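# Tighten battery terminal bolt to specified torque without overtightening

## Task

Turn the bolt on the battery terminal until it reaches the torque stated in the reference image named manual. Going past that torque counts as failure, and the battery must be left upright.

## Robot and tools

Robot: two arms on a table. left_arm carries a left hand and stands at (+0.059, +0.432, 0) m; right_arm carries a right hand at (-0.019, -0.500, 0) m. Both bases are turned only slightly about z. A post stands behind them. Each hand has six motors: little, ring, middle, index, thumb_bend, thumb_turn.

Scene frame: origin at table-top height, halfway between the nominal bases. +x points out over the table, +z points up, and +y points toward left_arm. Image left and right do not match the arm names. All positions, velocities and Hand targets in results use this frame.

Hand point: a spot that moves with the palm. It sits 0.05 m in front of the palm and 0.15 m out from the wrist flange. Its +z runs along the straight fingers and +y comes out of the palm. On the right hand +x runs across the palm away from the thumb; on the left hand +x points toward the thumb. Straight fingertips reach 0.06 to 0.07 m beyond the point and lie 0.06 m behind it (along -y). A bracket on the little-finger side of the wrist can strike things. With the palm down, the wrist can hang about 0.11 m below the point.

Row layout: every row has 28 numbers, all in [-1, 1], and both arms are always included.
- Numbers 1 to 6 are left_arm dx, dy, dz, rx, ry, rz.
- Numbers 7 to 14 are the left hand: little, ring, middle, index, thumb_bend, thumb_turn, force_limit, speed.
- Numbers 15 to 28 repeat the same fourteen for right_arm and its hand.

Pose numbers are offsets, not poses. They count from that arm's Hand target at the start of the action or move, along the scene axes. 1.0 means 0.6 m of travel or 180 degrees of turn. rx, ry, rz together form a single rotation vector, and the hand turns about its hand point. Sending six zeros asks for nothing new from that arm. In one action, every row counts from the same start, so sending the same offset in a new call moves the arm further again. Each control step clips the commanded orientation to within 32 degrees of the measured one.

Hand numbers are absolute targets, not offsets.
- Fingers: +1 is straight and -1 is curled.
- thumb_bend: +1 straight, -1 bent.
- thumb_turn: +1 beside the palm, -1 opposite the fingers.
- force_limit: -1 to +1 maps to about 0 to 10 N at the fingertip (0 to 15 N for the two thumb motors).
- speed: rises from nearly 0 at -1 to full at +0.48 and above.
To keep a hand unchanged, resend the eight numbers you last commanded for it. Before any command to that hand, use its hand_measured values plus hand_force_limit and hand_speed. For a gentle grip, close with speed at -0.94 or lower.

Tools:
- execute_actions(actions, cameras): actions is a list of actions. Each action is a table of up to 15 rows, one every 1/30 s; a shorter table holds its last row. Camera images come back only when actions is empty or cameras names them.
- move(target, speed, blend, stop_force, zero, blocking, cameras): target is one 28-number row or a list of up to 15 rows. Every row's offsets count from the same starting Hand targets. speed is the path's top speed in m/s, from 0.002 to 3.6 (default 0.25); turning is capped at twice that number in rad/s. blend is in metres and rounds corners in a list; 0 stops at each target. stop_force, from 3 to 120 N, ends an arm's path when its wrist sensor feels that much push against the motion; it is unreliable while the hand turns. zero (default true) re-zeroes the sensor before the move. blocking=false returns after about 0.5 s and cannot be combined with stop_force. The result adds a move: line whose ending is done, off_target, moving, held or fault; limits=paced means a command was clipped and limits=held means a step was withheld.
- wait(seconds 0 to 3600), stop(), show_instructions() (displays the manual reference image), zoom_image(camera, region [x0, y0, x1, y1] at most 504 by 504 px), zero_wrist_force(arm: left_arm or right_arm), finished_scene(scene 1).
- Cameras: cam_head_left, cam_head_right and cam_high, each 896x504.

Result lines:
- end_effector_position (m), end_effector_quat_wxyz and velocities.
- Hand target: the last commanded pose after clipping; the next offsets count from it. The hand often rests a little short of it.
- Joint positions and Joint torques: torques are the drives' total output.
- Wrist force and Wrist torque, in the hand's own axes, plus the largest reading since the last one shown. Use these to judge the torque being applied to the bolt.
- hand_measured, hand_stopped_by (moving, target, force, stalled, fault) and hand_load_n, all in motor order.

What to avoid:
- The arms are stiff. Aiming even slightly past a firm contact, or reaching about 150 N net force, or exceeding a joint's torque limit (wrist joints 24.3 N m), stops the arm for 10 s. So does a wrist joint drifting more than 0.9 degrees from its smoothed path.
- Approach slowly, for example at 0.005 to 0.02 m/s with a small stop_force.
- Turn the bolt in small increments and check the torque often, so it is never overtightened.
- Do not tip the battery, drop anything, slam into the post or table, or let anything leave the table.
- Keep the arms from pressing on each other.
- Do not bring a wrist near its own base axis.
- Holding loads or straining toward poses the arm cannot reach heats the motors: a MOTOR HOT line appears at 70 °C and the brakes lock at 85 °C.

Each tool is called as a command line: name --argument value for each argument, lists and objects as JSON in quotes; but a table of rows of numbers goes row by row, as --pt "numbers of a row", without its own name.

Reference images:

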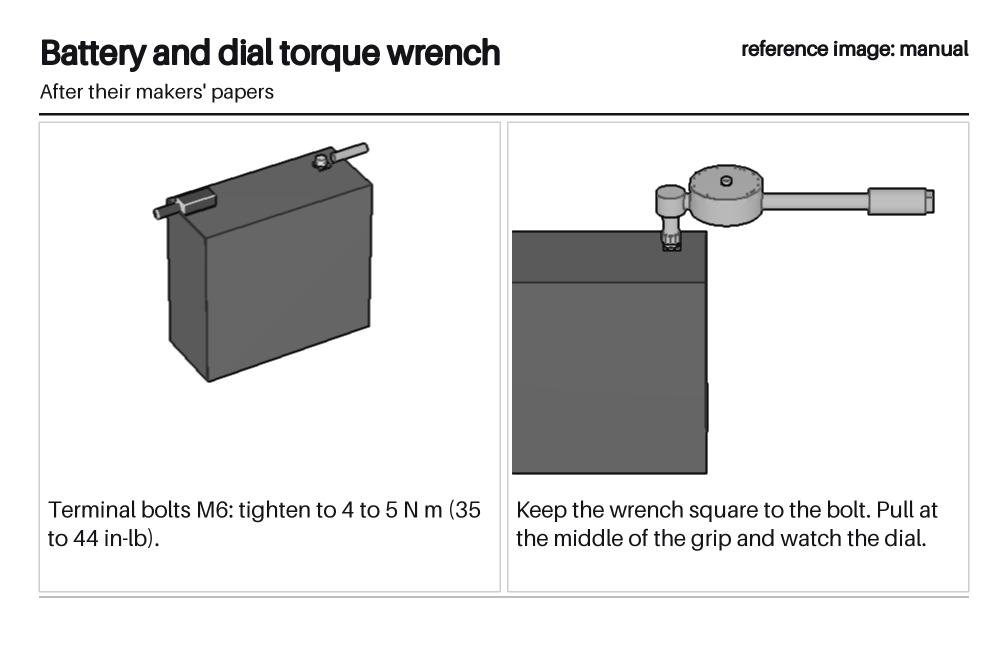

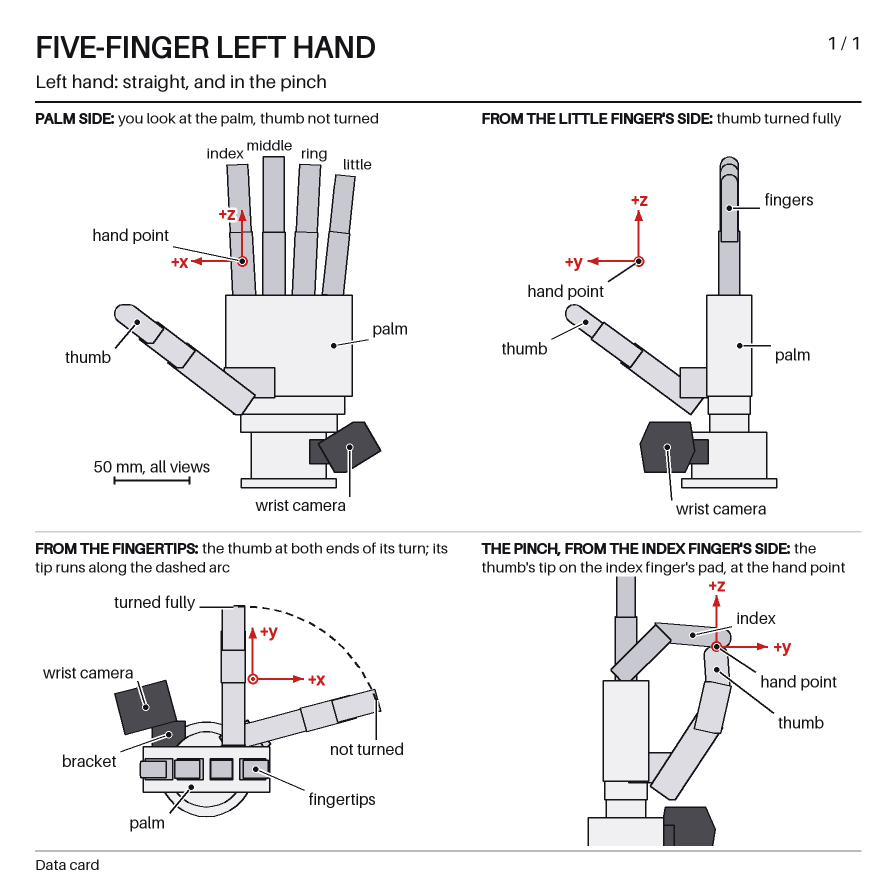

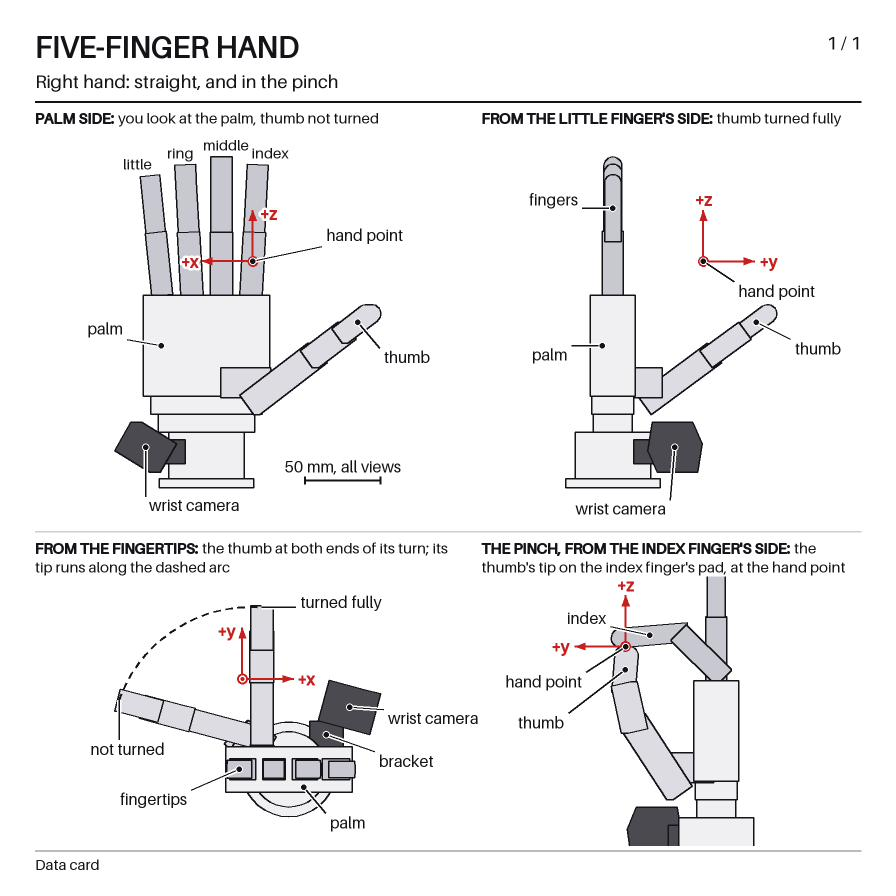

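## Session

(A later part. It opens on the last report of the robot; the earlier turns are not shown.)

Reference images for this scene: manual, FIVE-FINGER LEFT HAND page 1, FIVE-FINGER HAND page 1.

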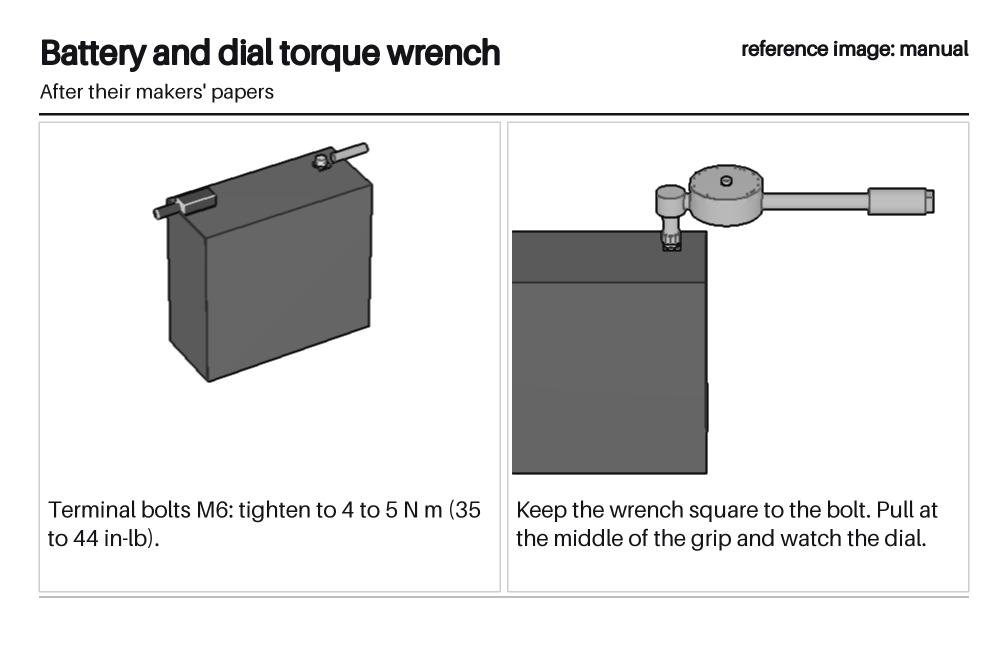

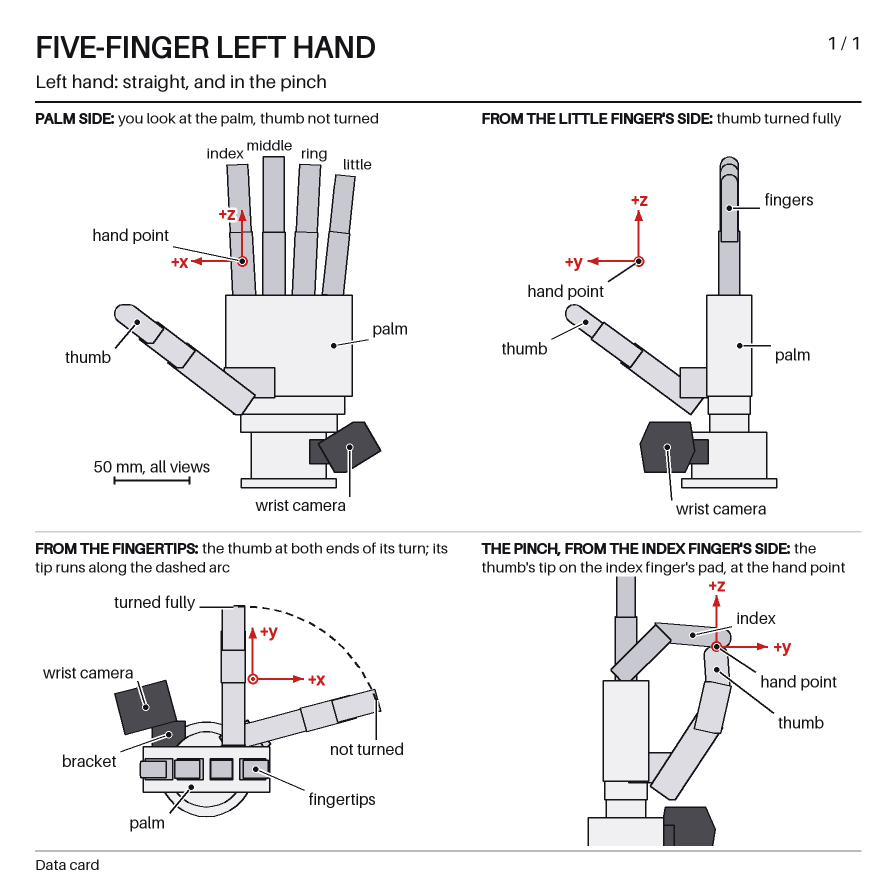

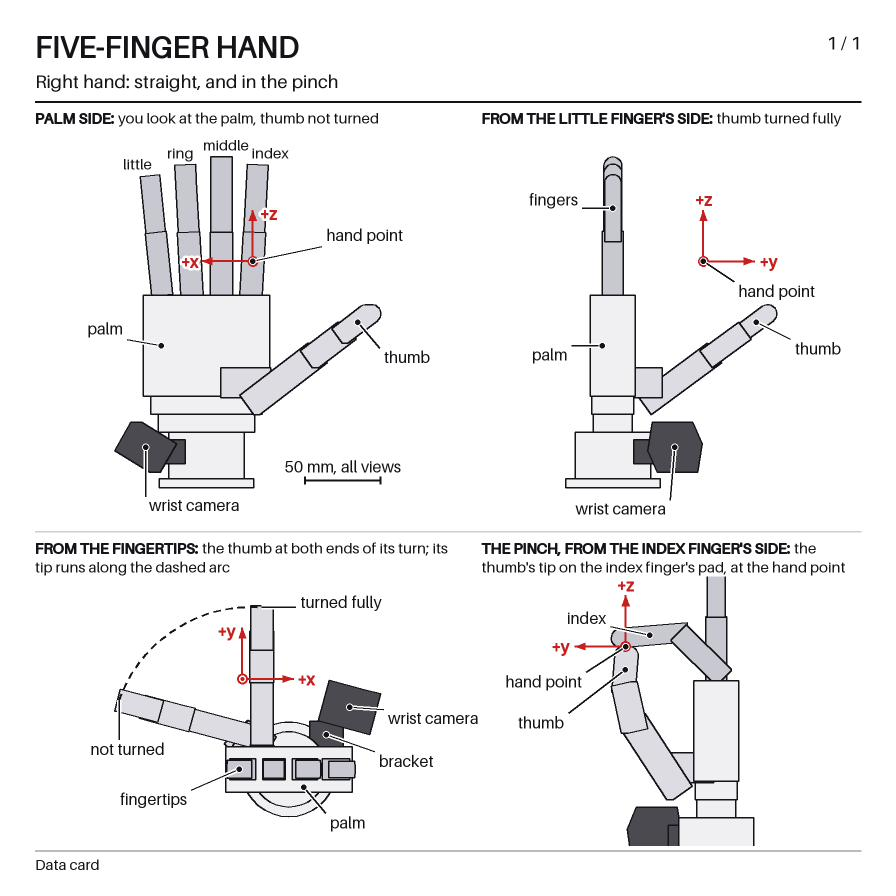

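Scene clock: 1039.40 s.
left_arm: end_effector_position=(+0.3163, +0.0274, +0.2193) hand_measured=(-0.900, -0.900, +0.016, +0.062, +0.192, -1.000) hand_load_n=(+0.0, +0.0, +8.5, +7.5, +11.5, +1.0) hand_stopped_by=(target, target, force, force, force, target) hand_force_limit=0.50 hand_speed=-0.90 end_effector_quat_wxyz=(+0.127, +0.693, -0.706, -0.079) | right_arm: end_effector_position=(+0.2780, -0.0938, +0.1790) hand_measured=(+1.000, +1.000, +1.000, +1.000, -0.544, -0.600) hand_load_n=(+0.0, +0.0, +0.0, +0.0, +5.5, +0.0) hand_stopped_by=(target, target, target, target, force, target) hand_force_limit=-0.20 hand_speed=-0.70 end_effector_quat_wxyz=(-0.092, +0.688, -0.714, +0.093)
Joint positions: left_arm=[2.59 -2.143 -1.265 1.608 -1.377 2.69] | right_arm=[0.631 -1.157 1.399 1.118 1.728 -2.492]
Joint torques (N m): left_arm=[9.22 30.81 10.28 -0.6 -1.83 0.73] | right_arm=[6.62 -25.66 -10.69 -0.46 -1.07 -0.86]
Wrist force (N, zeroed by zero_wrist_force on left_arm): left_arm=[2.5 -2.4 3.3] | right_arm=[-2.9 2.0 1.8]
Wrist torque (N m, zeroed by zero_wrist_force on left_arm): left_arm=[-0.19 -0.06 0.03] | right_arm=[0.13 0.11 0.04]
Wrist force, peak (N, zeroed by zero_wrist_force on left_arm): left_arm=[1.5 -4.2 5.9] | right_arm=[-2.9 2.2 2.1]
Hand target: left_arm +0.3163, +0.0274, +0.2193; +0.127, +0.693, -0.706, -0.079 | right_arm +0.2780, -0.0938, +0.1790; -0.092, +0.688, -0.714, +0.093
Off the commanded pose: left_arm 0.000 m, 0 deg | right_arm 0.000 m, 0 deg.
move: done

move --target '[0,0,-0.004,0,0,0,-0.9,-0.9,-0.5,-0.5,-0.1,-1,0.5,-0.9,0,0,-0.004,0,0,0,1,1,1,1,-0.75,-0.6,-0.2,-0.7]' --speed 0.004 --stop_force 5 --cameras '["cam_head_left","cam_head_right"]'

zoom_image --camera "cam_head_left" --region '[430, 330, 500, 390]'

zoom_image --camera "cam_head_right" --region '[405, 330, 475, 390]'

Scene clock: 1041.37 s.
left_arm: end_effector_position=(+0.3163, +0.0274, +0.2184) hand_measured=(-0.900, -0.900, +0.016, +0.062, +0.192, -1.000) hand_load_n=(+0.0, +0.0, +8.5, +8.0, +11.5, +3.0) hand_stopped_by=(target, target, force, force, force, target) hand_force_limit=0.50 hand_speed=-0.90 end_effector_quat_wxyz=(+0.127, +0.693, -0.706, -0.079) | right_arm: end_effector_position=(+0.2780, -0.0938, +0.1766) hand_measured=(+1.000, +1.000, +1.000, +1.000, -0.544, -0.600) hand_load_n=(+0.0, +0.0, +0.0, +0.0, +5.5, +0.0) hand_stopped_by=(target, target, target, target, force, target) hand_force_limit=-0.20 hand_speed=-0.70 end_effector_quat_wxyz=(-0.092, +0.688, -0.714, +0.093)
Joint positions: left_arm=[2.59 -2.144 -1.267 1.61 -1.377 2.69] | right_arm=[0.631 -1.155 1.404 1.113 1.728 -2.492]
Joint torques (N m): left_arm=[9.38 44.85 27.58 -5.61 -1.53 0.73] | right_arm=[8.27 -24.3 -12.55 -1.29 -0.75 -1.26]
Wrist force (N, zeroed by zero_wrist_force on left_arm): left_arm=[1.3 -2.4 2.4] | right_arm=[1.1 1.0 1.4]
Wrist torque (N m, zeroed by zero_wrist_force on left_arm): left_arm=[-0.30 0.00 0.00] | right_arm=[0.08 -0.05 0.24]
Wrist force, peak (N, zeroed by zero_wrist_force on left_arm): left_arm=[2.6 -2.8 4.4] | right_arm=[-2.4 2.3 2.9]
Hand target: left_arm +0.3163, +0.0274, +0.2184; +0.127, +0.693, -0.706, -0.079 (not the last commanded pose) | right_arm +0.2780, -0.0938, +0.1766; -0.092, +0.688, -0.714, +0.093
Off the commanded pose: left_arm 0.002 m, 0 deg | right_arm 0.000 m, 0 deg.
move: contact (left_arm)

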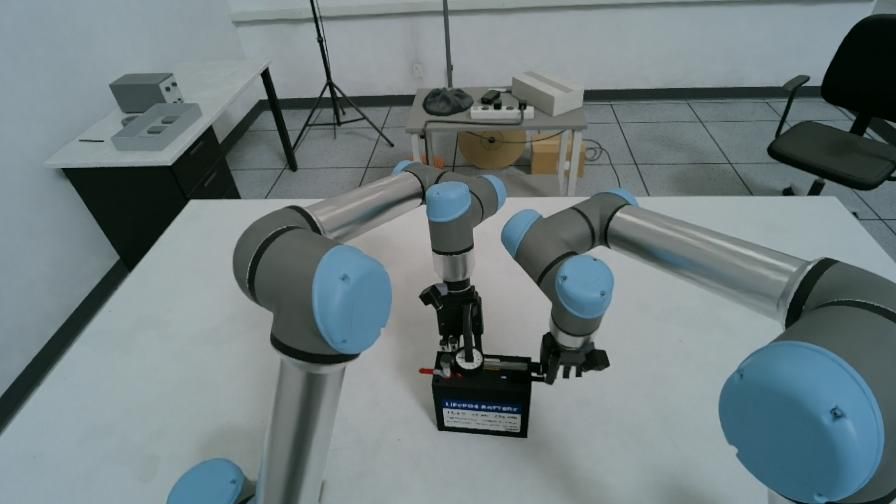

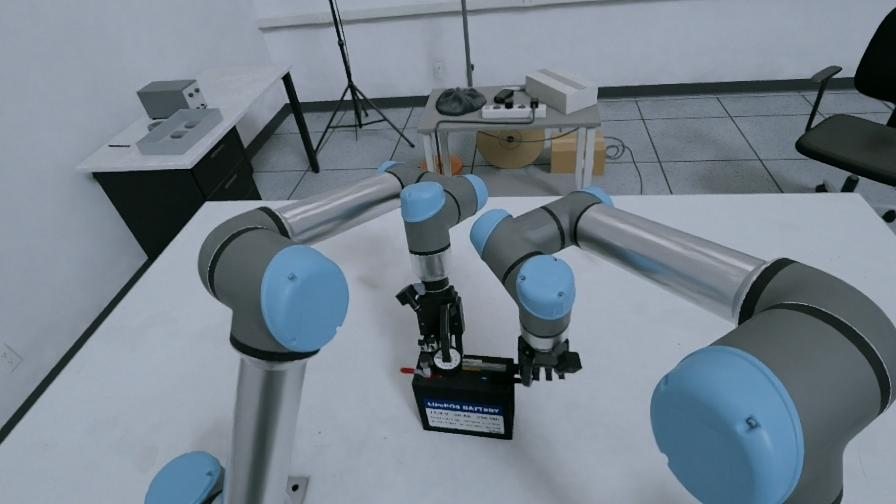

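Scaled by 7.200 from the camera's image (finer frame: 1280x720).

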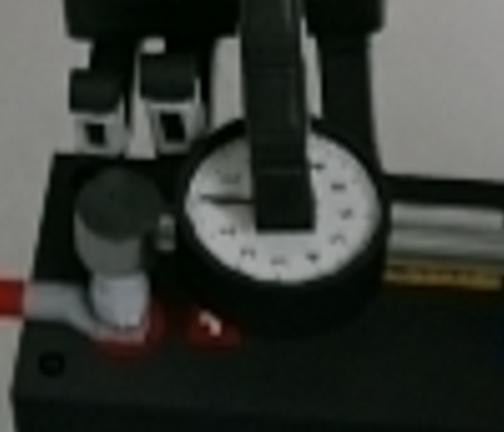

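Scaled by 7.200 from the camera's image (finer frame: 1280x720).

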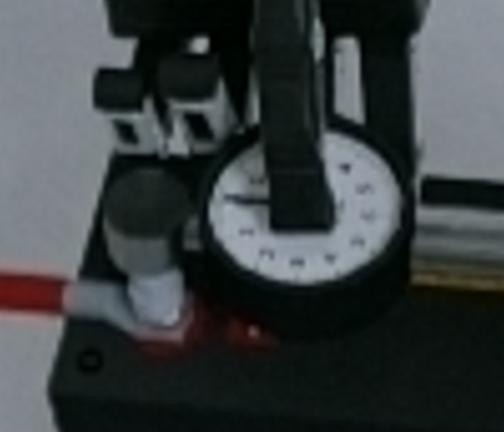

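move --target '[0,0,0,0,0,0,-0.9,-0.9,-0.5,-0.5,-0.1,-1,0.5,-0.9,0,0,0.0025,0,0,0,1,1,1,1,-0.75,-0.6,-0.2,-0.7]' --speed 0.01 --cameras '[]'

move --target '[-0.00235,0,0,0,0,-0.00833,-0.9,-0.9,-0.5,-0.5,-0.1,-1,0.5,-0.9,-0.0074,0.00198,0,0,0,-0.00833,1,1,1,1,-0.75,-0.6,-0.2,-0.7]' --speed 0.01 --cameras '["cam_head_left","cam_head_right"]'

zoom_image --camera "cam_head_left" --region '[430, 330, 500, 390]'

zoom_image --camera "cam_head_right" --region '[432, 344, 460, 370]'

Scene clock: 1042.53 s.
left_arm: end_effector_position=(+0.3163, +0.0274, +0.2184) hand_measured=(-0.900, -0.900, +0.016, +0.062, +0.192, -1.000) hand_load_n=(+0.0, +0.0, +7.5, +6.0, +12.0, +2.5) hand_stopped_by=(target, target, force, force, force, target) hand_force_limit=0.50 hand_speed=-0.90 end_effector_quat_wxyz=(+0.127, +0.693, -0.706, -0.079) | right_arm: end_effector_position=(+0.2780, -0.0938, +0.1780) hand_measured=(+1.000, +1.000, +1.000, +1.000, -0.544, -0.600) hand_load_n=(+0.0, +0.0, +0.0, +0.0, +5.5, +0.0) hand_stopped_by=(target, target, target, target, force, target) hand_force_limit=-0.20 hand_speed=-0.70 end_effector_quat_wxyz=(-0.092, +0.688, -0.714, +0.093)
Joint positions: left_arm=[2.59 -2.144 -1.267 1.61 -1.377 2.69] | right_arm=[0.631 -1.156 1.401 1.116 1.728 -2.492]
Joint torques (N m): left_arm=[9.33 46.1 25.7 -4.32 -1.62 0.8] | right_arm=[7.08 -47.95 -25.76 4.36 -0.69 -1.09]
Wrist force (N, zeroed by zero_wrist_force on left_arm): left_arm=[1.9 -0.4 -1.4] | right_arm=[-0.1 1.8 2.8]
Wrist torque (N m, zeroed by zero_wrist_force on left_arm): left_arm=[-0.08 -0.09 0.00] | right_arm=[0.07 0.00 0.17]
Wrist force, peak (N, zeroed by zero_wrist_force on left_arm): left_arm=[1.2 -2.8 2.9] | right_arm=[-0.4 2.0 3.3]
Hand target: left_arm +0.3163, +0.0274, +0.2184; +0.127, +0.693, -0.706, -0.079 | right_arm +0.2780, -0.0938, +0.1781; -0.092, +0.688, -0.714, +0.093
Off the commanded pose: left_arm 0.000 m, 0 deg | right_arm 0.000 m, 0 deg.
move: done

Scene clock: 1044.17 s.
left_arm: end_effector_position=(+0.3149, +0.0274, +0.2184) hand_measured=(-0.900, -0.900, +0.016, +0.062, +0.192, -1.000) hand_load_n=(+0.0, +0.0, +7.5, +6.0, +12.0, +1.5) hand_stopped_by=(target, target, force, force, force, target) hand_force_limit=0.50 hand_speed=-0.90 end_effector_quat_wxyz=(-0.126, -0.684, +0.714, +0.081) | right_arm: end_effector_position=(+0.2736, -0.0926, +0.1781) hand_measured=(+1.000, +1.000, +1.000, +1.000, -0.544, -0.600) hand_load_n=(+0.0, +0.0, +0.0, +0.0, +5.5, +0.0) hand_stopped_by=(target, target, target, target, force, target) hand_force_limit=-0.20 hand_speed=-0.70 end_effector_quat_wxyz=(-0.091, +0.679, -0.723, +0.094)
Joint positions: left_arm=[2.584 -2.149 -1.259 1.604 -1.382 2.71] | right_arm=[0.64 -1.16 1.409 1.119 1.735 -2.457]
Joint torques (N m): left_arm=[-9.16 28.72 26.19 -5.08 -2.11 1.54] | right_arm=[10.99 -49.89 -11.74 3.79 1.43 1.32]
Wrist force (N, zeroed by zero_wrist_force on left_arm): left_arm=[-0.7 -2.4 -1.1] | right_arm=[2.4 1.9 2.8]
Wrist torque (N m, zeroed by zero_wrist_force on left_arm): left_arm=[-0.20 0.05 -0.17] | right_arm=[0.06 -0.12 0.18]
Wrist force, peak (N, zeroed by zero_wrist_force on left_arm): left_arm=[0.0 -2.2 -1.8] | right_arm=[2.5 2.0 3.3]
Hand target: left_arm +0.3149, +0.0274, +0.2184; +0.126, +0.683, -0.715, -0.081 | right_arm +0.2736, -0.0926, +0.1781; -0.091, +0.678, -0.723, +0.094
Off the commanded pose: left_arm 0.000 m, 0 deg | right_arm 0.000 m, 0 deg.
move: done

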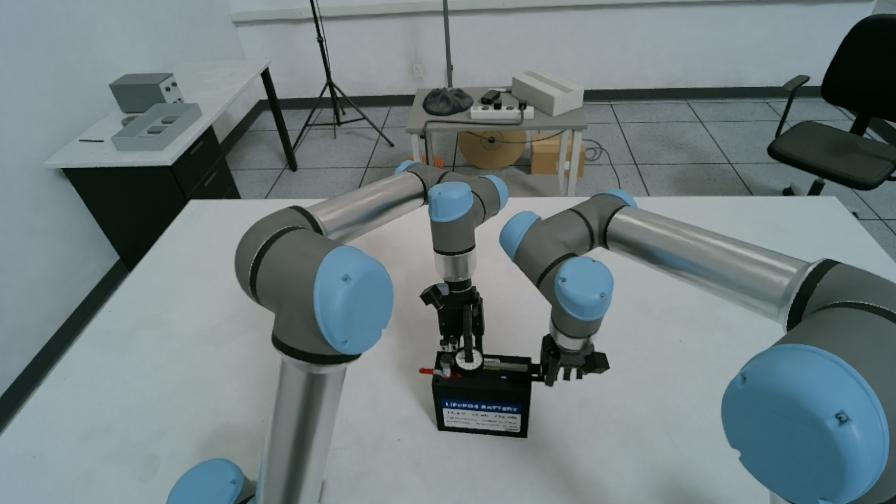

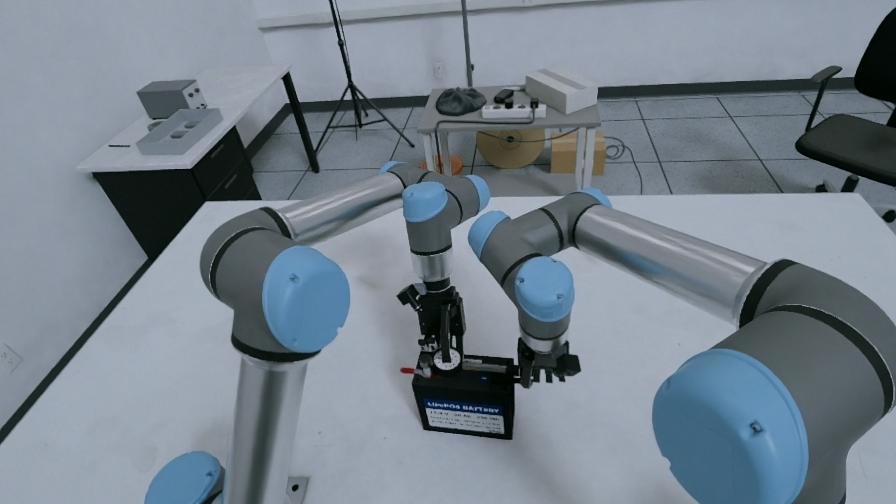

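Scaled by 7.200 from the camera's image (finer frame: 1280x720).

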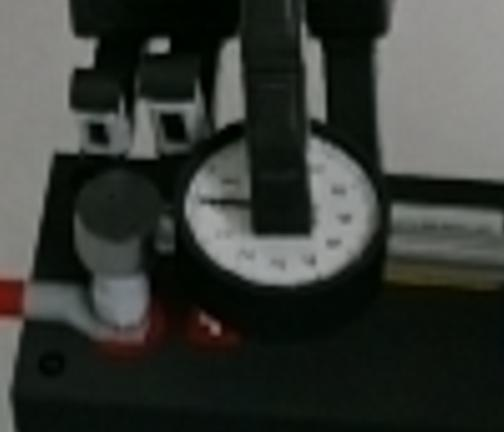

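Scaled by 18.000 from the camera's image (finer frame: 1280x720).

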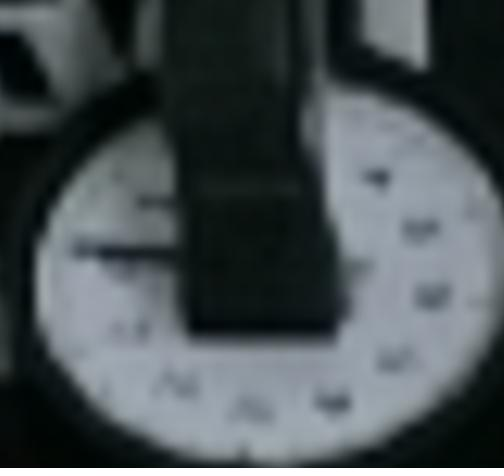

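move --target '[-0.00235,0.0001,0,0,0,-0.00833,-0.9,-0.9,-0.5,-0.5,-0.1,-1,0.5,-0.9,-0.00733,0.00218,0,0,0,-0.00833,1,1,1,1,-0.75,-0.6,-0.2,-0.7]' --speed 0.01 --cameras '["cam_head_left","cam_head_right"]'

zoom_image --camera "cam_head_left" --region '[430, 330, 500, 390]'

zoom_image --camera "cam_head_right" --region '[405, 330, 475, 390]'

Scene clock: 1046.07 s.
left_arm: end_effector_position=(+0.3135, +0.0274, +0.2184) hand_measured=(-0.900, -0.900, +0.016, +0.062, +0.192, -1.000) hand_load_n=(+0.0, +0.0, +8.0, +6.0, +12.0, +2.0) hand_stopped_by=(target, target, force, force, force, target) hand_force_limit=0.50 hand_speed=-0.90 end_effector_quat_wxyz=(-0.125, -0.674, +0.723, +0.082) | right_arm: end_effector_position=(+0.2692, -0.0913, +0.1781) hand_measured=(+1.000, +1.000, +1.000, +1.000, -0.544, -0.600) hand_load_n=(+0.0, +0.0, +0.0, +0.0, +5.5, +0.0) hand_stopped_by=(target, target, target, target, force, target) hand_force_limit=-0.20 hand_speed=-0.70 end_effector_quat_wxyz=(+0.089, -0.669, +0.732, -0.095)
Joint positions: left_arm=[2.578 -2.154 -1.252 1.598 -1.386 2.73] | right_arm=[0.65 -1.164 1.416 1.121 1.743 -2.421]
Joint torques (N m): left_arm=[-10.01 28.7 26.34 -5.03 -1.84 1.57] | right_arm=[9.95 -48.19 -12.21 3.57 1.28 1.58]
Wrist force (N, zeroed by zero_wrist_force on left_arm): left_arm=[-1.7 -3.0 -0.6] | right_arm=[3.8 1.9 2.7]
Wrist torque (N m, zeroed by zero_wrist_force on left_arm): left_arm=[-0.23 0.05 -0.16] | right_arm=[0.07 -0.15 0.24]
Wrist force, peak (N, zeroed by zero_wrist_force on left_arm): left_arm=[-1.4 -3.1 -1.5] | right_arm=[4.0 2.1 2.9]
Hand target: left_arm +0.3135, +0.0274, +0.2184; +0.125, +0.674, -0.723, -0.082 | right_arm +0.2692, -0.0913, +0.1781; +0.089, -0.669, +0.732, -0.095
Off the commanded pose: left_arm 0.000 m, 0 deg | right_arm 0.000 m, 0 deg.
move: done

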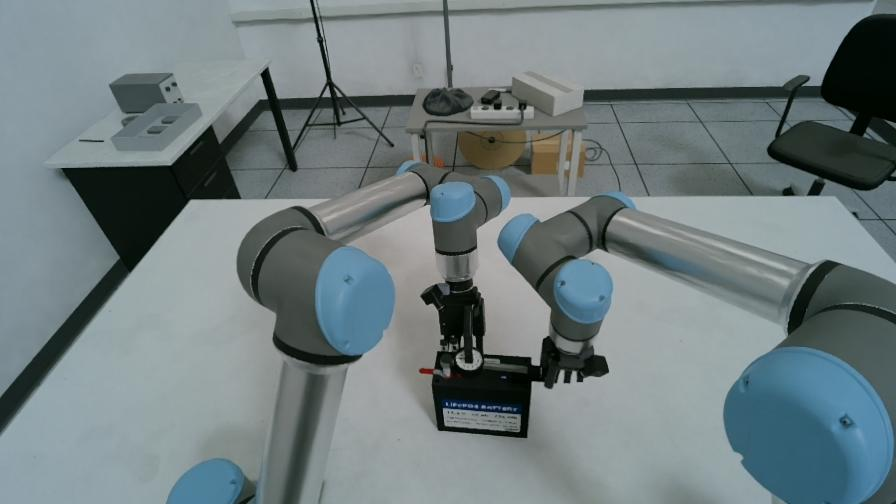

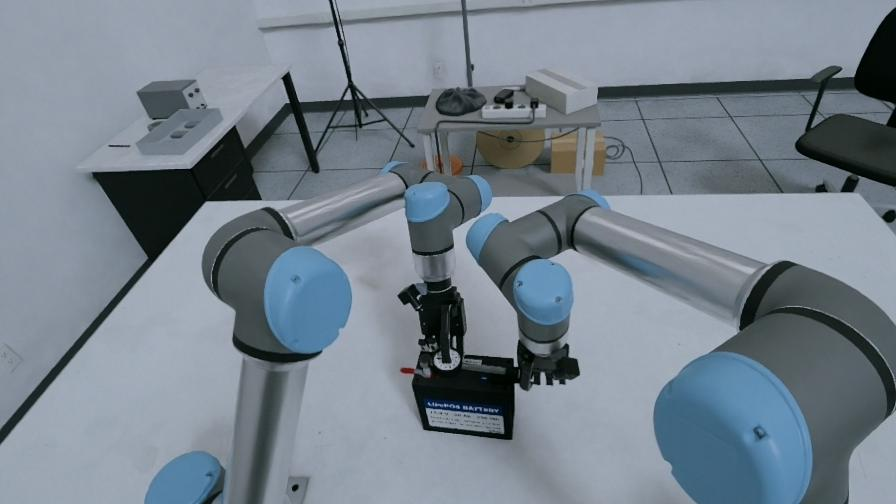

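Scaled by 7.200 from the camera's image (finer frame: 1280x720).

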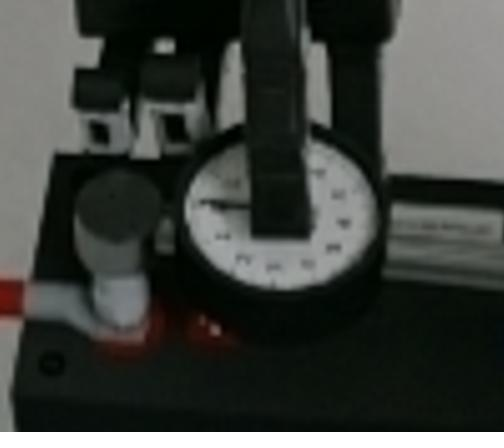

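Scaled by 7.200 from the camera's image (finer frame: 1280x720).

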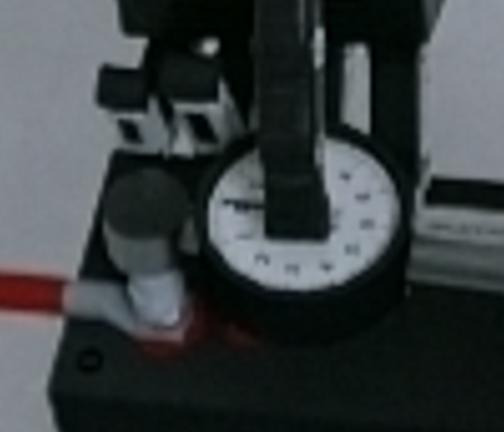

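move --pt "0 0 0.0025 0 0 0 -0.9 -0.9 -0.5 -0.5 -0.1 -1 0.5 -0.9 0 0 0.0025 0 0 0 1 1 1 1 -0.75 -0.6 -0.2 -0.7" --pt "0.01185 0.00377 0.0025 0 0 0.02778 -0.9 -0.9 -0.5 -0.5 -0.1 -1 0.5 -0.9 0.02868 -0.00268 0.0025 0 0 0.02778 1 1 1 1 -0.75 -0.6 -0.2 -0.7" --speed 0.02 --cameras '["cam_head_left","cam_head_right"]'

zoom_image --camera "cam_head_left" --region '[430, 345, 480, 385]'

zoom_image --camera "cam_head_right" --region '[405, 345, 455, 385]'

zoom_image --camera "cam_head_right" --region '[432, 344, 460, 370]'

Scene clock: 1050.17 s.
left_arm: end_effector_position=(+0.3206, +0.0297, +0.2199) hand_measured=(-0.900, -0.900, +0.016, +0.062, +0.192, -1.000) hand_load_n=(+0.0, +0.0, +9.5, +8.0, +10.5, +1.5) hand_stopped_by=(target, target, force, force, force, target) hand_force_limit=0.50 hand_speed=-0.90 end_effector_quat_wxyz=(+0.128, +0.705, -0.693, -0.077) | right_arm: end_effector_position=(+0.2863, -0.0929, +0.1796) hand_measured=(+1.000, +1.000, +1.000, +1.000, -0.544, -0.600) hand_load_n=(+0.0, +0.0, +0.0, +0.0, +5.5, +0.0) hand_stopped_by=(target, target, target, target, force, target) hand_force_limit=-0.20 hand_speed=-0.70 end_effector_quat_wxyz=(-0.093, +0.700, -0.702, +0.091)
Joint positions: left_arm=[2.604 -2.136 -1.274 1.613 -1.372 2.67] | right_arm=[0.62 -1.142 1.375 1.121 1.719 -2.537]
Joint torques (N m): left_arm=[11.25 47.88 12.11 -0.93 3.87 -1.19] | right_arm=[-7.25 -26.07 -23.17 -0.59 -1.17 -1.48]
Wrist force (N, zeroed by zero_wrist_force on left_arm): left_arm=[1.6 -3.1 5.4] | right_arm=[-2.8 0.8 1.3]
Wrist torque (N m, zeroed by zero_wrist_force on left_arm): left_arm=[-0.34 -0.08 0.11] | right_arm=[0.05 0.13 0.03]
Wrist force, peak (N, zeroed by zero_wrist_force on left_arm): left_arm=[-4.3 -3.3 5.4] | right_arm=[4.0 2.2 3.2]
Hand target: left_arm +0.3206, +0.0297, +0.2199; +0.128, +0.705, -0.693, -0.077 | right_arm +0.2864, -0.0929, +0.1796; -0.093, +0.700, -0.702, +0.091
Off the commanded pose: left_arm 0.000 m, 0 deg | right_arm 0.000 m, 0 deg.
move: done

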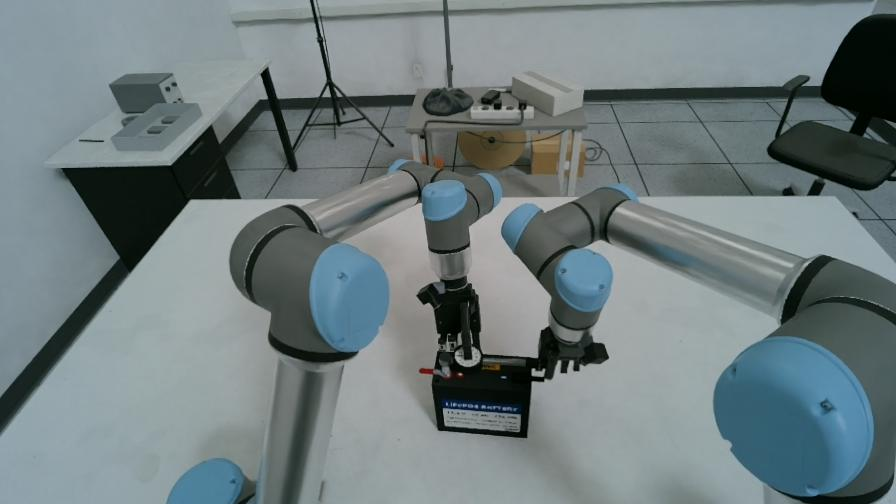

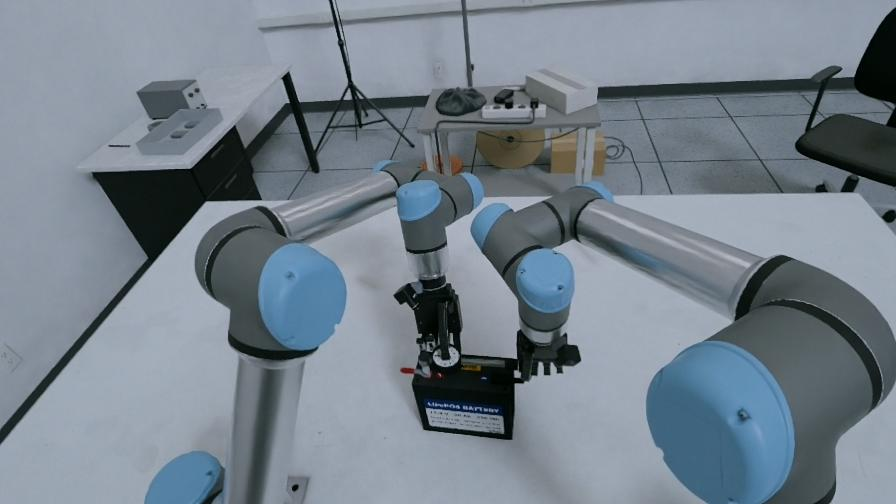

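Scaled by 10.080 from the camera's image (finer frame: 1280x720).

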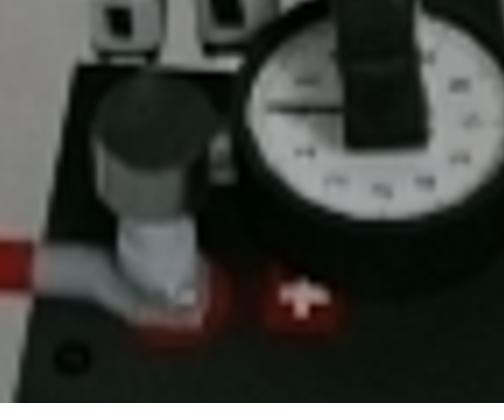

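Scaled by 10.080 from the camera's image (finer frame: 1280x720).

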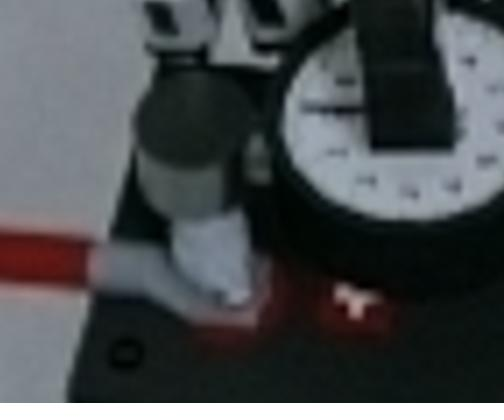

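Scaled by 18.000 from the camera's image (finer frame: 1280x720).

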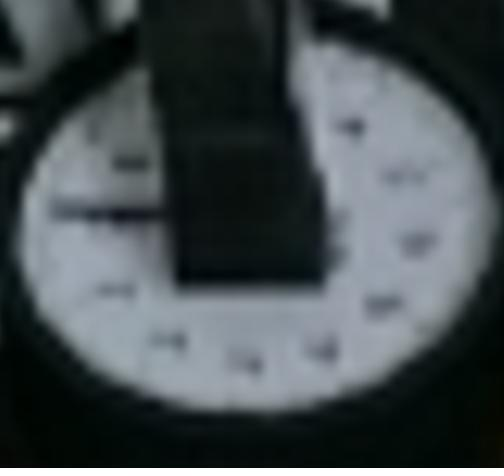

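move --target '[-0.004,0.001,0,0,0,0,-0.9,-0.9,-0.5,-0.5,-0.1,-1,0.5,-0.9,-0.004,0.001,0,0,0,0,1,1,1,1,-0.75,-0.6,-0.2,-0.7]' --speed 0.01 --cameras '[]'

move --target '[0,0,-0.008,0,0,0,-0.9,-0.9,-0.5,-0.5,-0.1,-1,0.5,-0.9,0,0,-0.008,0,0,0,1,1,1,1,-0.75,-0.6,-0.2,-0.7]' --speed 0.004 --stop_force 4 --cameras '["cam_head_left","cam_head_right"]'

zoom_image --camera "cam_head_left" --region '[430, 345, 480, 385]'

zoom_image --camera "cam_head_right" --region '[405, 345, 455, 385]'

Scene clock: 1051.80 s.
left_arm: end_effector_position=(+0.3183, +0.0303, +0.2199) hand_measured=(-0.900, -0.900, +0.016, +0.062, +0.192, -1.000) hand_load_n=(+0.0, +0.0, +9.0, +8.0, +10.0, +1.5) hand_stopped_by=(target, target, force, force, force, target) hand_force_limit=0.50 hand_speed=-0.90 end_effector_quat_wxyz=(+0.128, +0.705, -0.693, -0.077) | right_arm: end_effector_position=(+0.2841, -0.0923, +0.1796) hand_measured=(+1.000, +1.000, +1.000, +1.000, -0.544, -0.600) hand_load_n=(+0.0, +0.0, +0.0, +0.0, +6.0, +0.0) hand_stopped_by=(target, target, target, target, force, target) hand_force_limit=-0.20 hand_speed=-0.70 end_effector_quat_wxyz=(-0.093, +0.700, -0.702, +0.091)
Joint positions: left_arm=[2.603 -2.131 -1.282 1.617 -1.372 2.668] | right_arm=[0.624 -1.144 1.379 1.121 1.719 -2.533]
Joint torques (N m): left_arm=[-7.73 46.11 11.34 -0.83 3.88 -1.44] | right_arm=[8.19 -48.51 -11.68 -0.47 2.39 1.31]
Wrist force (N, zeroed by zero_wrist_force on left_arm): left_arm=[1.3 -3.6 5.8] | right_arm=[-3.1 1.2 1.9]
Wrist torque (N m, zeroed by zero_wrist_force on left_arm): left_arm=[-0.38 0.02 0.08] | right_arm=[0.07 0.13 -0.11]
Wrist force, peak (N, zeroed by zero_wrist_force on left_arm): left_arm=[1.9 -3.7 6.3] | right_arm=[-3.7 1.3 1.7]
Hand target: left_arm +0.3182, +0.0303, +0.2199; +0.128, +0.705, -0.693, -0.077 | right_arm +0.2840, -0.0923, +0.1796; -0.093, +0.700, -0.702, +0.091
Off the commanded pose: left_arm 0.000 m, 0 deg | right_arm 0.000 m, 0 deg.
move: done

Scene clock: 1053.83 s.
left_arm: end_effector_position=(+0.3182, +0.0303, +0.2194) hand_measured=(-0.900, -0.900, +0.016, +0.062, +0.192, -1.000) hand_load_n=(+0.0, +0.0, +8.5, +11.0, +11.0, +5.0) hand_stopped_by=(target, target, force, force, force, target) hand_force_limit=0.50 hand_speed=-0.90 end_effector_quat_wxyz=(+0.128, +0.705, -0.693, -0.077) | right_arm: end_effector_position=(+0.2840, -0.0923, +0.1748) hand_measured=(+1.000, +1.000, +1.000, +1.000, -0.544, -0.600) hand_load_n=(+0.0, +0.0, +0.0, +0.0, +6.0, +0.0) hand_stopped_by=(target, target, target, target, force, target) hand_force_limit=-0.20 hand_speed=-0.70 end_effector_quat_wxyz=(-0.093, +0.700, -0.702, +0.091)
Joint positions: left_arm=[2.603 -2.131 -1.283 1.618 -1.372 2.668] | right_arm=[0.624 -1.142 1.387 1.109 1.719 -2.533]
Joint torques (N m): left_arm=[-4.8 45.97 28.06 -6.24 2.09 -0.96] | right_arm=[7.81 -25.41 -10.3 -0.47 1.86 1.31]
Wrist force (N, zeroed by zero_wrist_force on left_arm): left_arm=[0.9 -4.4 7.1] | right_arm=[-3.1 1.0 0.9]
Wrist torque (N m, zeroed by zero_wrist_force on left_arm): left_arm=[-0.47 -0.01 -0.01] | right_arm=[0.14 0.11 -0.10]
Wrist force, peak (N, zeroed by zero_wrist_force on left_arm): left_arm=[1.1 -4.4 7.2] | right_arm=[-2.6 1.3 2.5]
Hand target: left_arm +0.3182, +0.0303, +0.2194; +0.128, +0.705, -0.693, -0.077 (not the last commanded pose) | right_arm +0.2840, -0.0923, +0.1748; -0.093, +0.700, -0.702, +0.091
Off the commanded pose: left_arm 0.004 m, 0 deg | right_arm 0.000 m, 0 deg.
move: contact (left_arm)

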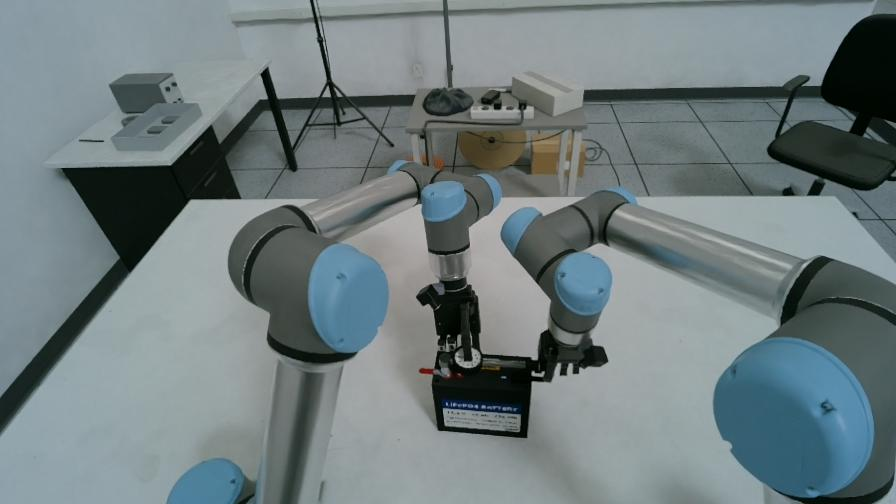

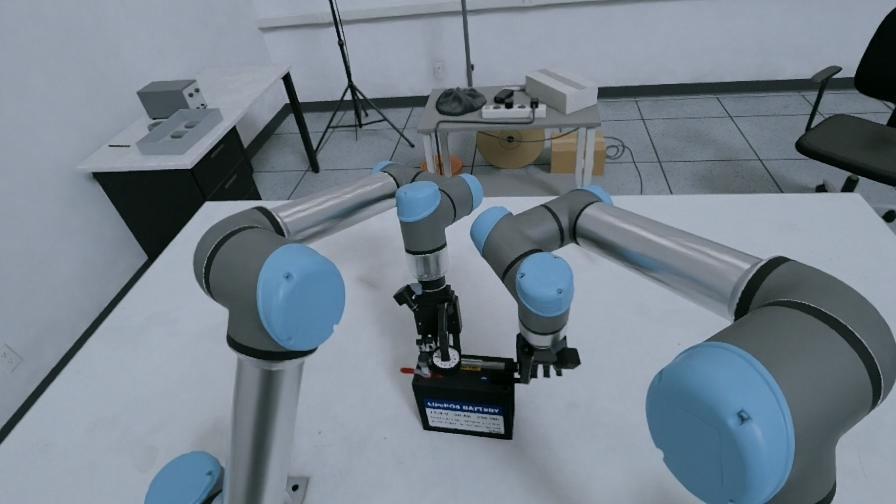

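Scaled by 10.080 from the camera's image (finer frame: 1280x720).

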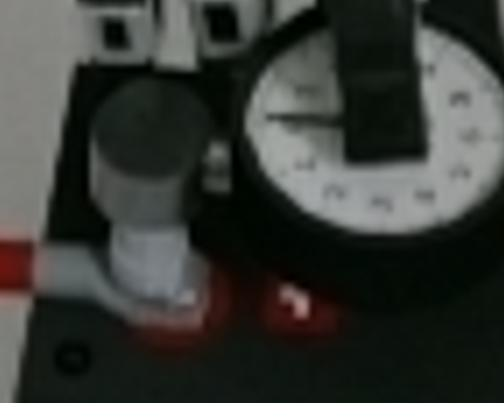

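Scaled by 10.080 from the camera's image (finer frame: 1280x720).

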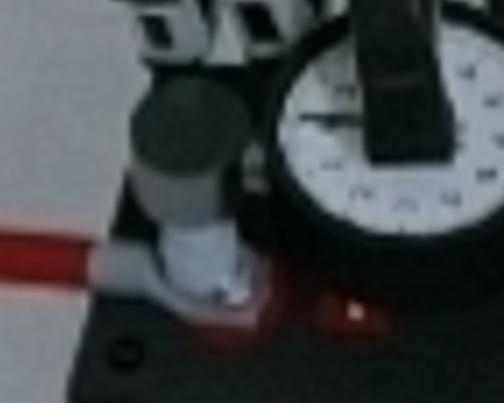

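move --pt "0 0 0.0025 0 0 0 -0.9 -0.9 -0.5 -0.5 -0.1 -1 0.5 -0.9 0 0 0.00967 0 0 0 1 1 1 1 -0.75 -0.6 -0.2 -0.7" --pt "0 -0.0045 0.0025 0 0 0 -0.9 -0.9 -0.5 -0.5 -0.1 -1 0.5 -0.9 0 -0.0045 0.00967 0 0 0 1 1 1 1 -0.75 -0.6 -0.2 -0.7" --speed 0.02 --cameras '["cam_head_left","cam_head_right"]'

zoom_image --camera "cam_head_left" --region '[430, 345, 480, 385]'

zoom_image --camera "cam_head_right" --region '[405, 345, 455, 385]'

Scene clock: 1055.37 s.
left_arm: end_effector_position=(+0.3182, +0.0277, +0.2209) hand_measured=(-0.900, -0.900, +0.016, +0.062, +0.192, -1.000) hand_load_n=(+0.0, +0.5, +9.5, +8.0, +10.0, +1.5) hand_stopped_by=(target, target, force, force, force, target) hand_force_limit=0.50 hand_speed=-0.90 end_effector_quat_wxyz=(+0.128, +0.705, -0.693, -0.077) | right_arm: end_effector_position=(+0.2840, -0.0949, +0.1806) hand_measured=(+1.000, +1.000, +1.000, +1.000, -0.544, -0.600) hand_load_n=(+0.0, +0.0, +0.0, -0.5, +5.5, +0.0) hand_stopped_by=(target, target, target, target, force, target) hand_force_limit=-0.20 hand_speed=-0.70 end_effector_quat_wxyz=(-0.093, +0.700, -0.702, +0.091)
Joint positions: left_arm=[2.599 -2.135 -1.274 1.613 -1.371 2.664] | right_arm=[0.619 -1.15 1.384 1.12 1.718 -2.538]
Joint torques (N m): left_arm=[-7.42 30.55 27.18 -6.07 4.01 -1.36] | right_arm=[-6.78 -49.09 -11.26 -0.43 -1.41 -1.55]
Wrist force (N, zeroed by zero_wrist_force on left_arm): left_arm=[0.9 -3.6 5.9] | right_arm=[-2.3 1.3 1.9]
Wrist torque (N m, zeroed by zero_wrist_force on left_arm): left_arm=[-0.38 0.01 0.08] | right_arm=[0.09 0.08 0.06]
Wrist force, peak (N, zeroed by zero_wrist_force on left_arm): left_arm=[1.1 -4.7 7.1] | right_arm=[-3.1 1.1 1.5]
Hand target: left_arm +0.3182, +0.0276, +0.2209; +0.128, +0.705, -0.693, -0.077 | right_arm +0.2840, -0.0950, +0.1806; -0.093, +0.700, -0.702, +0.091
Off the commanded pose: left_arm 0.000 m, 0 deg | right_arm 0.000 m, 0 deg.
move: done

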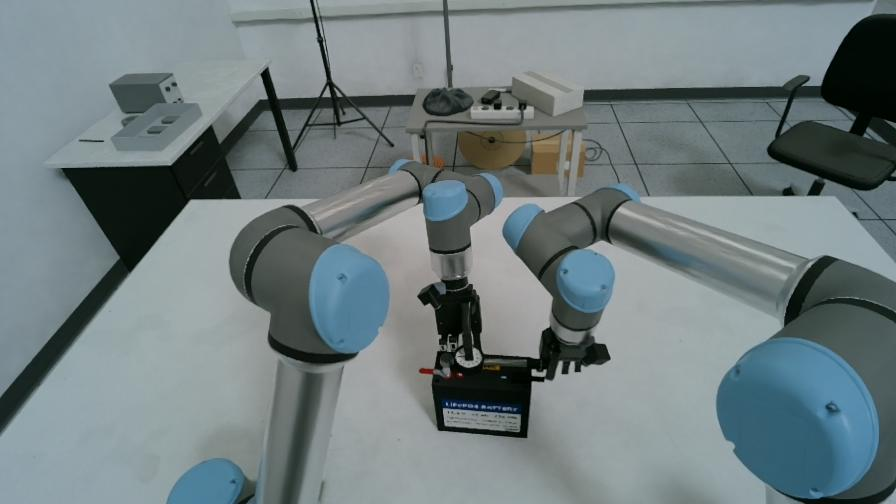

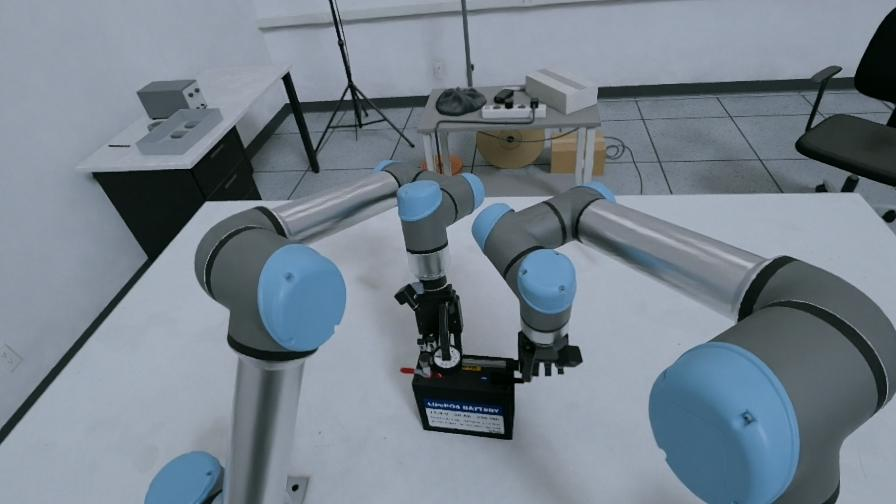

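Scaled by 10.080 from the camera's image (finer frame: 1280x720).

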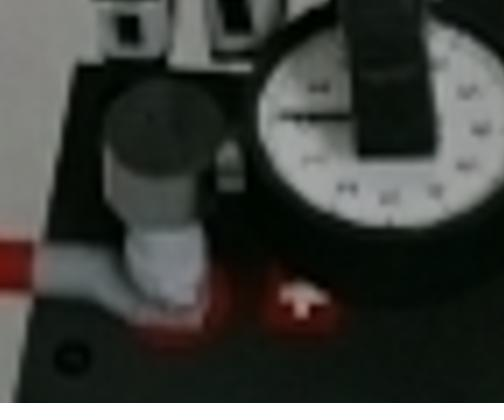

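Scaled by 10.080 from the camera's image (finer frame: 1280x720).

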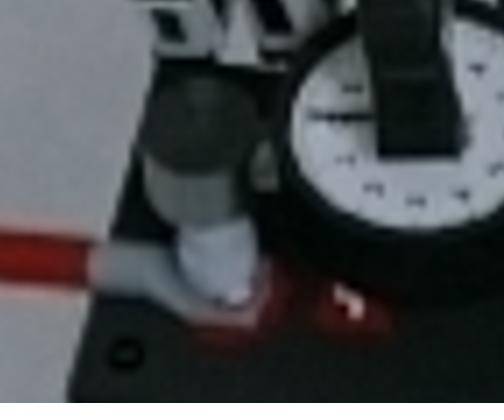

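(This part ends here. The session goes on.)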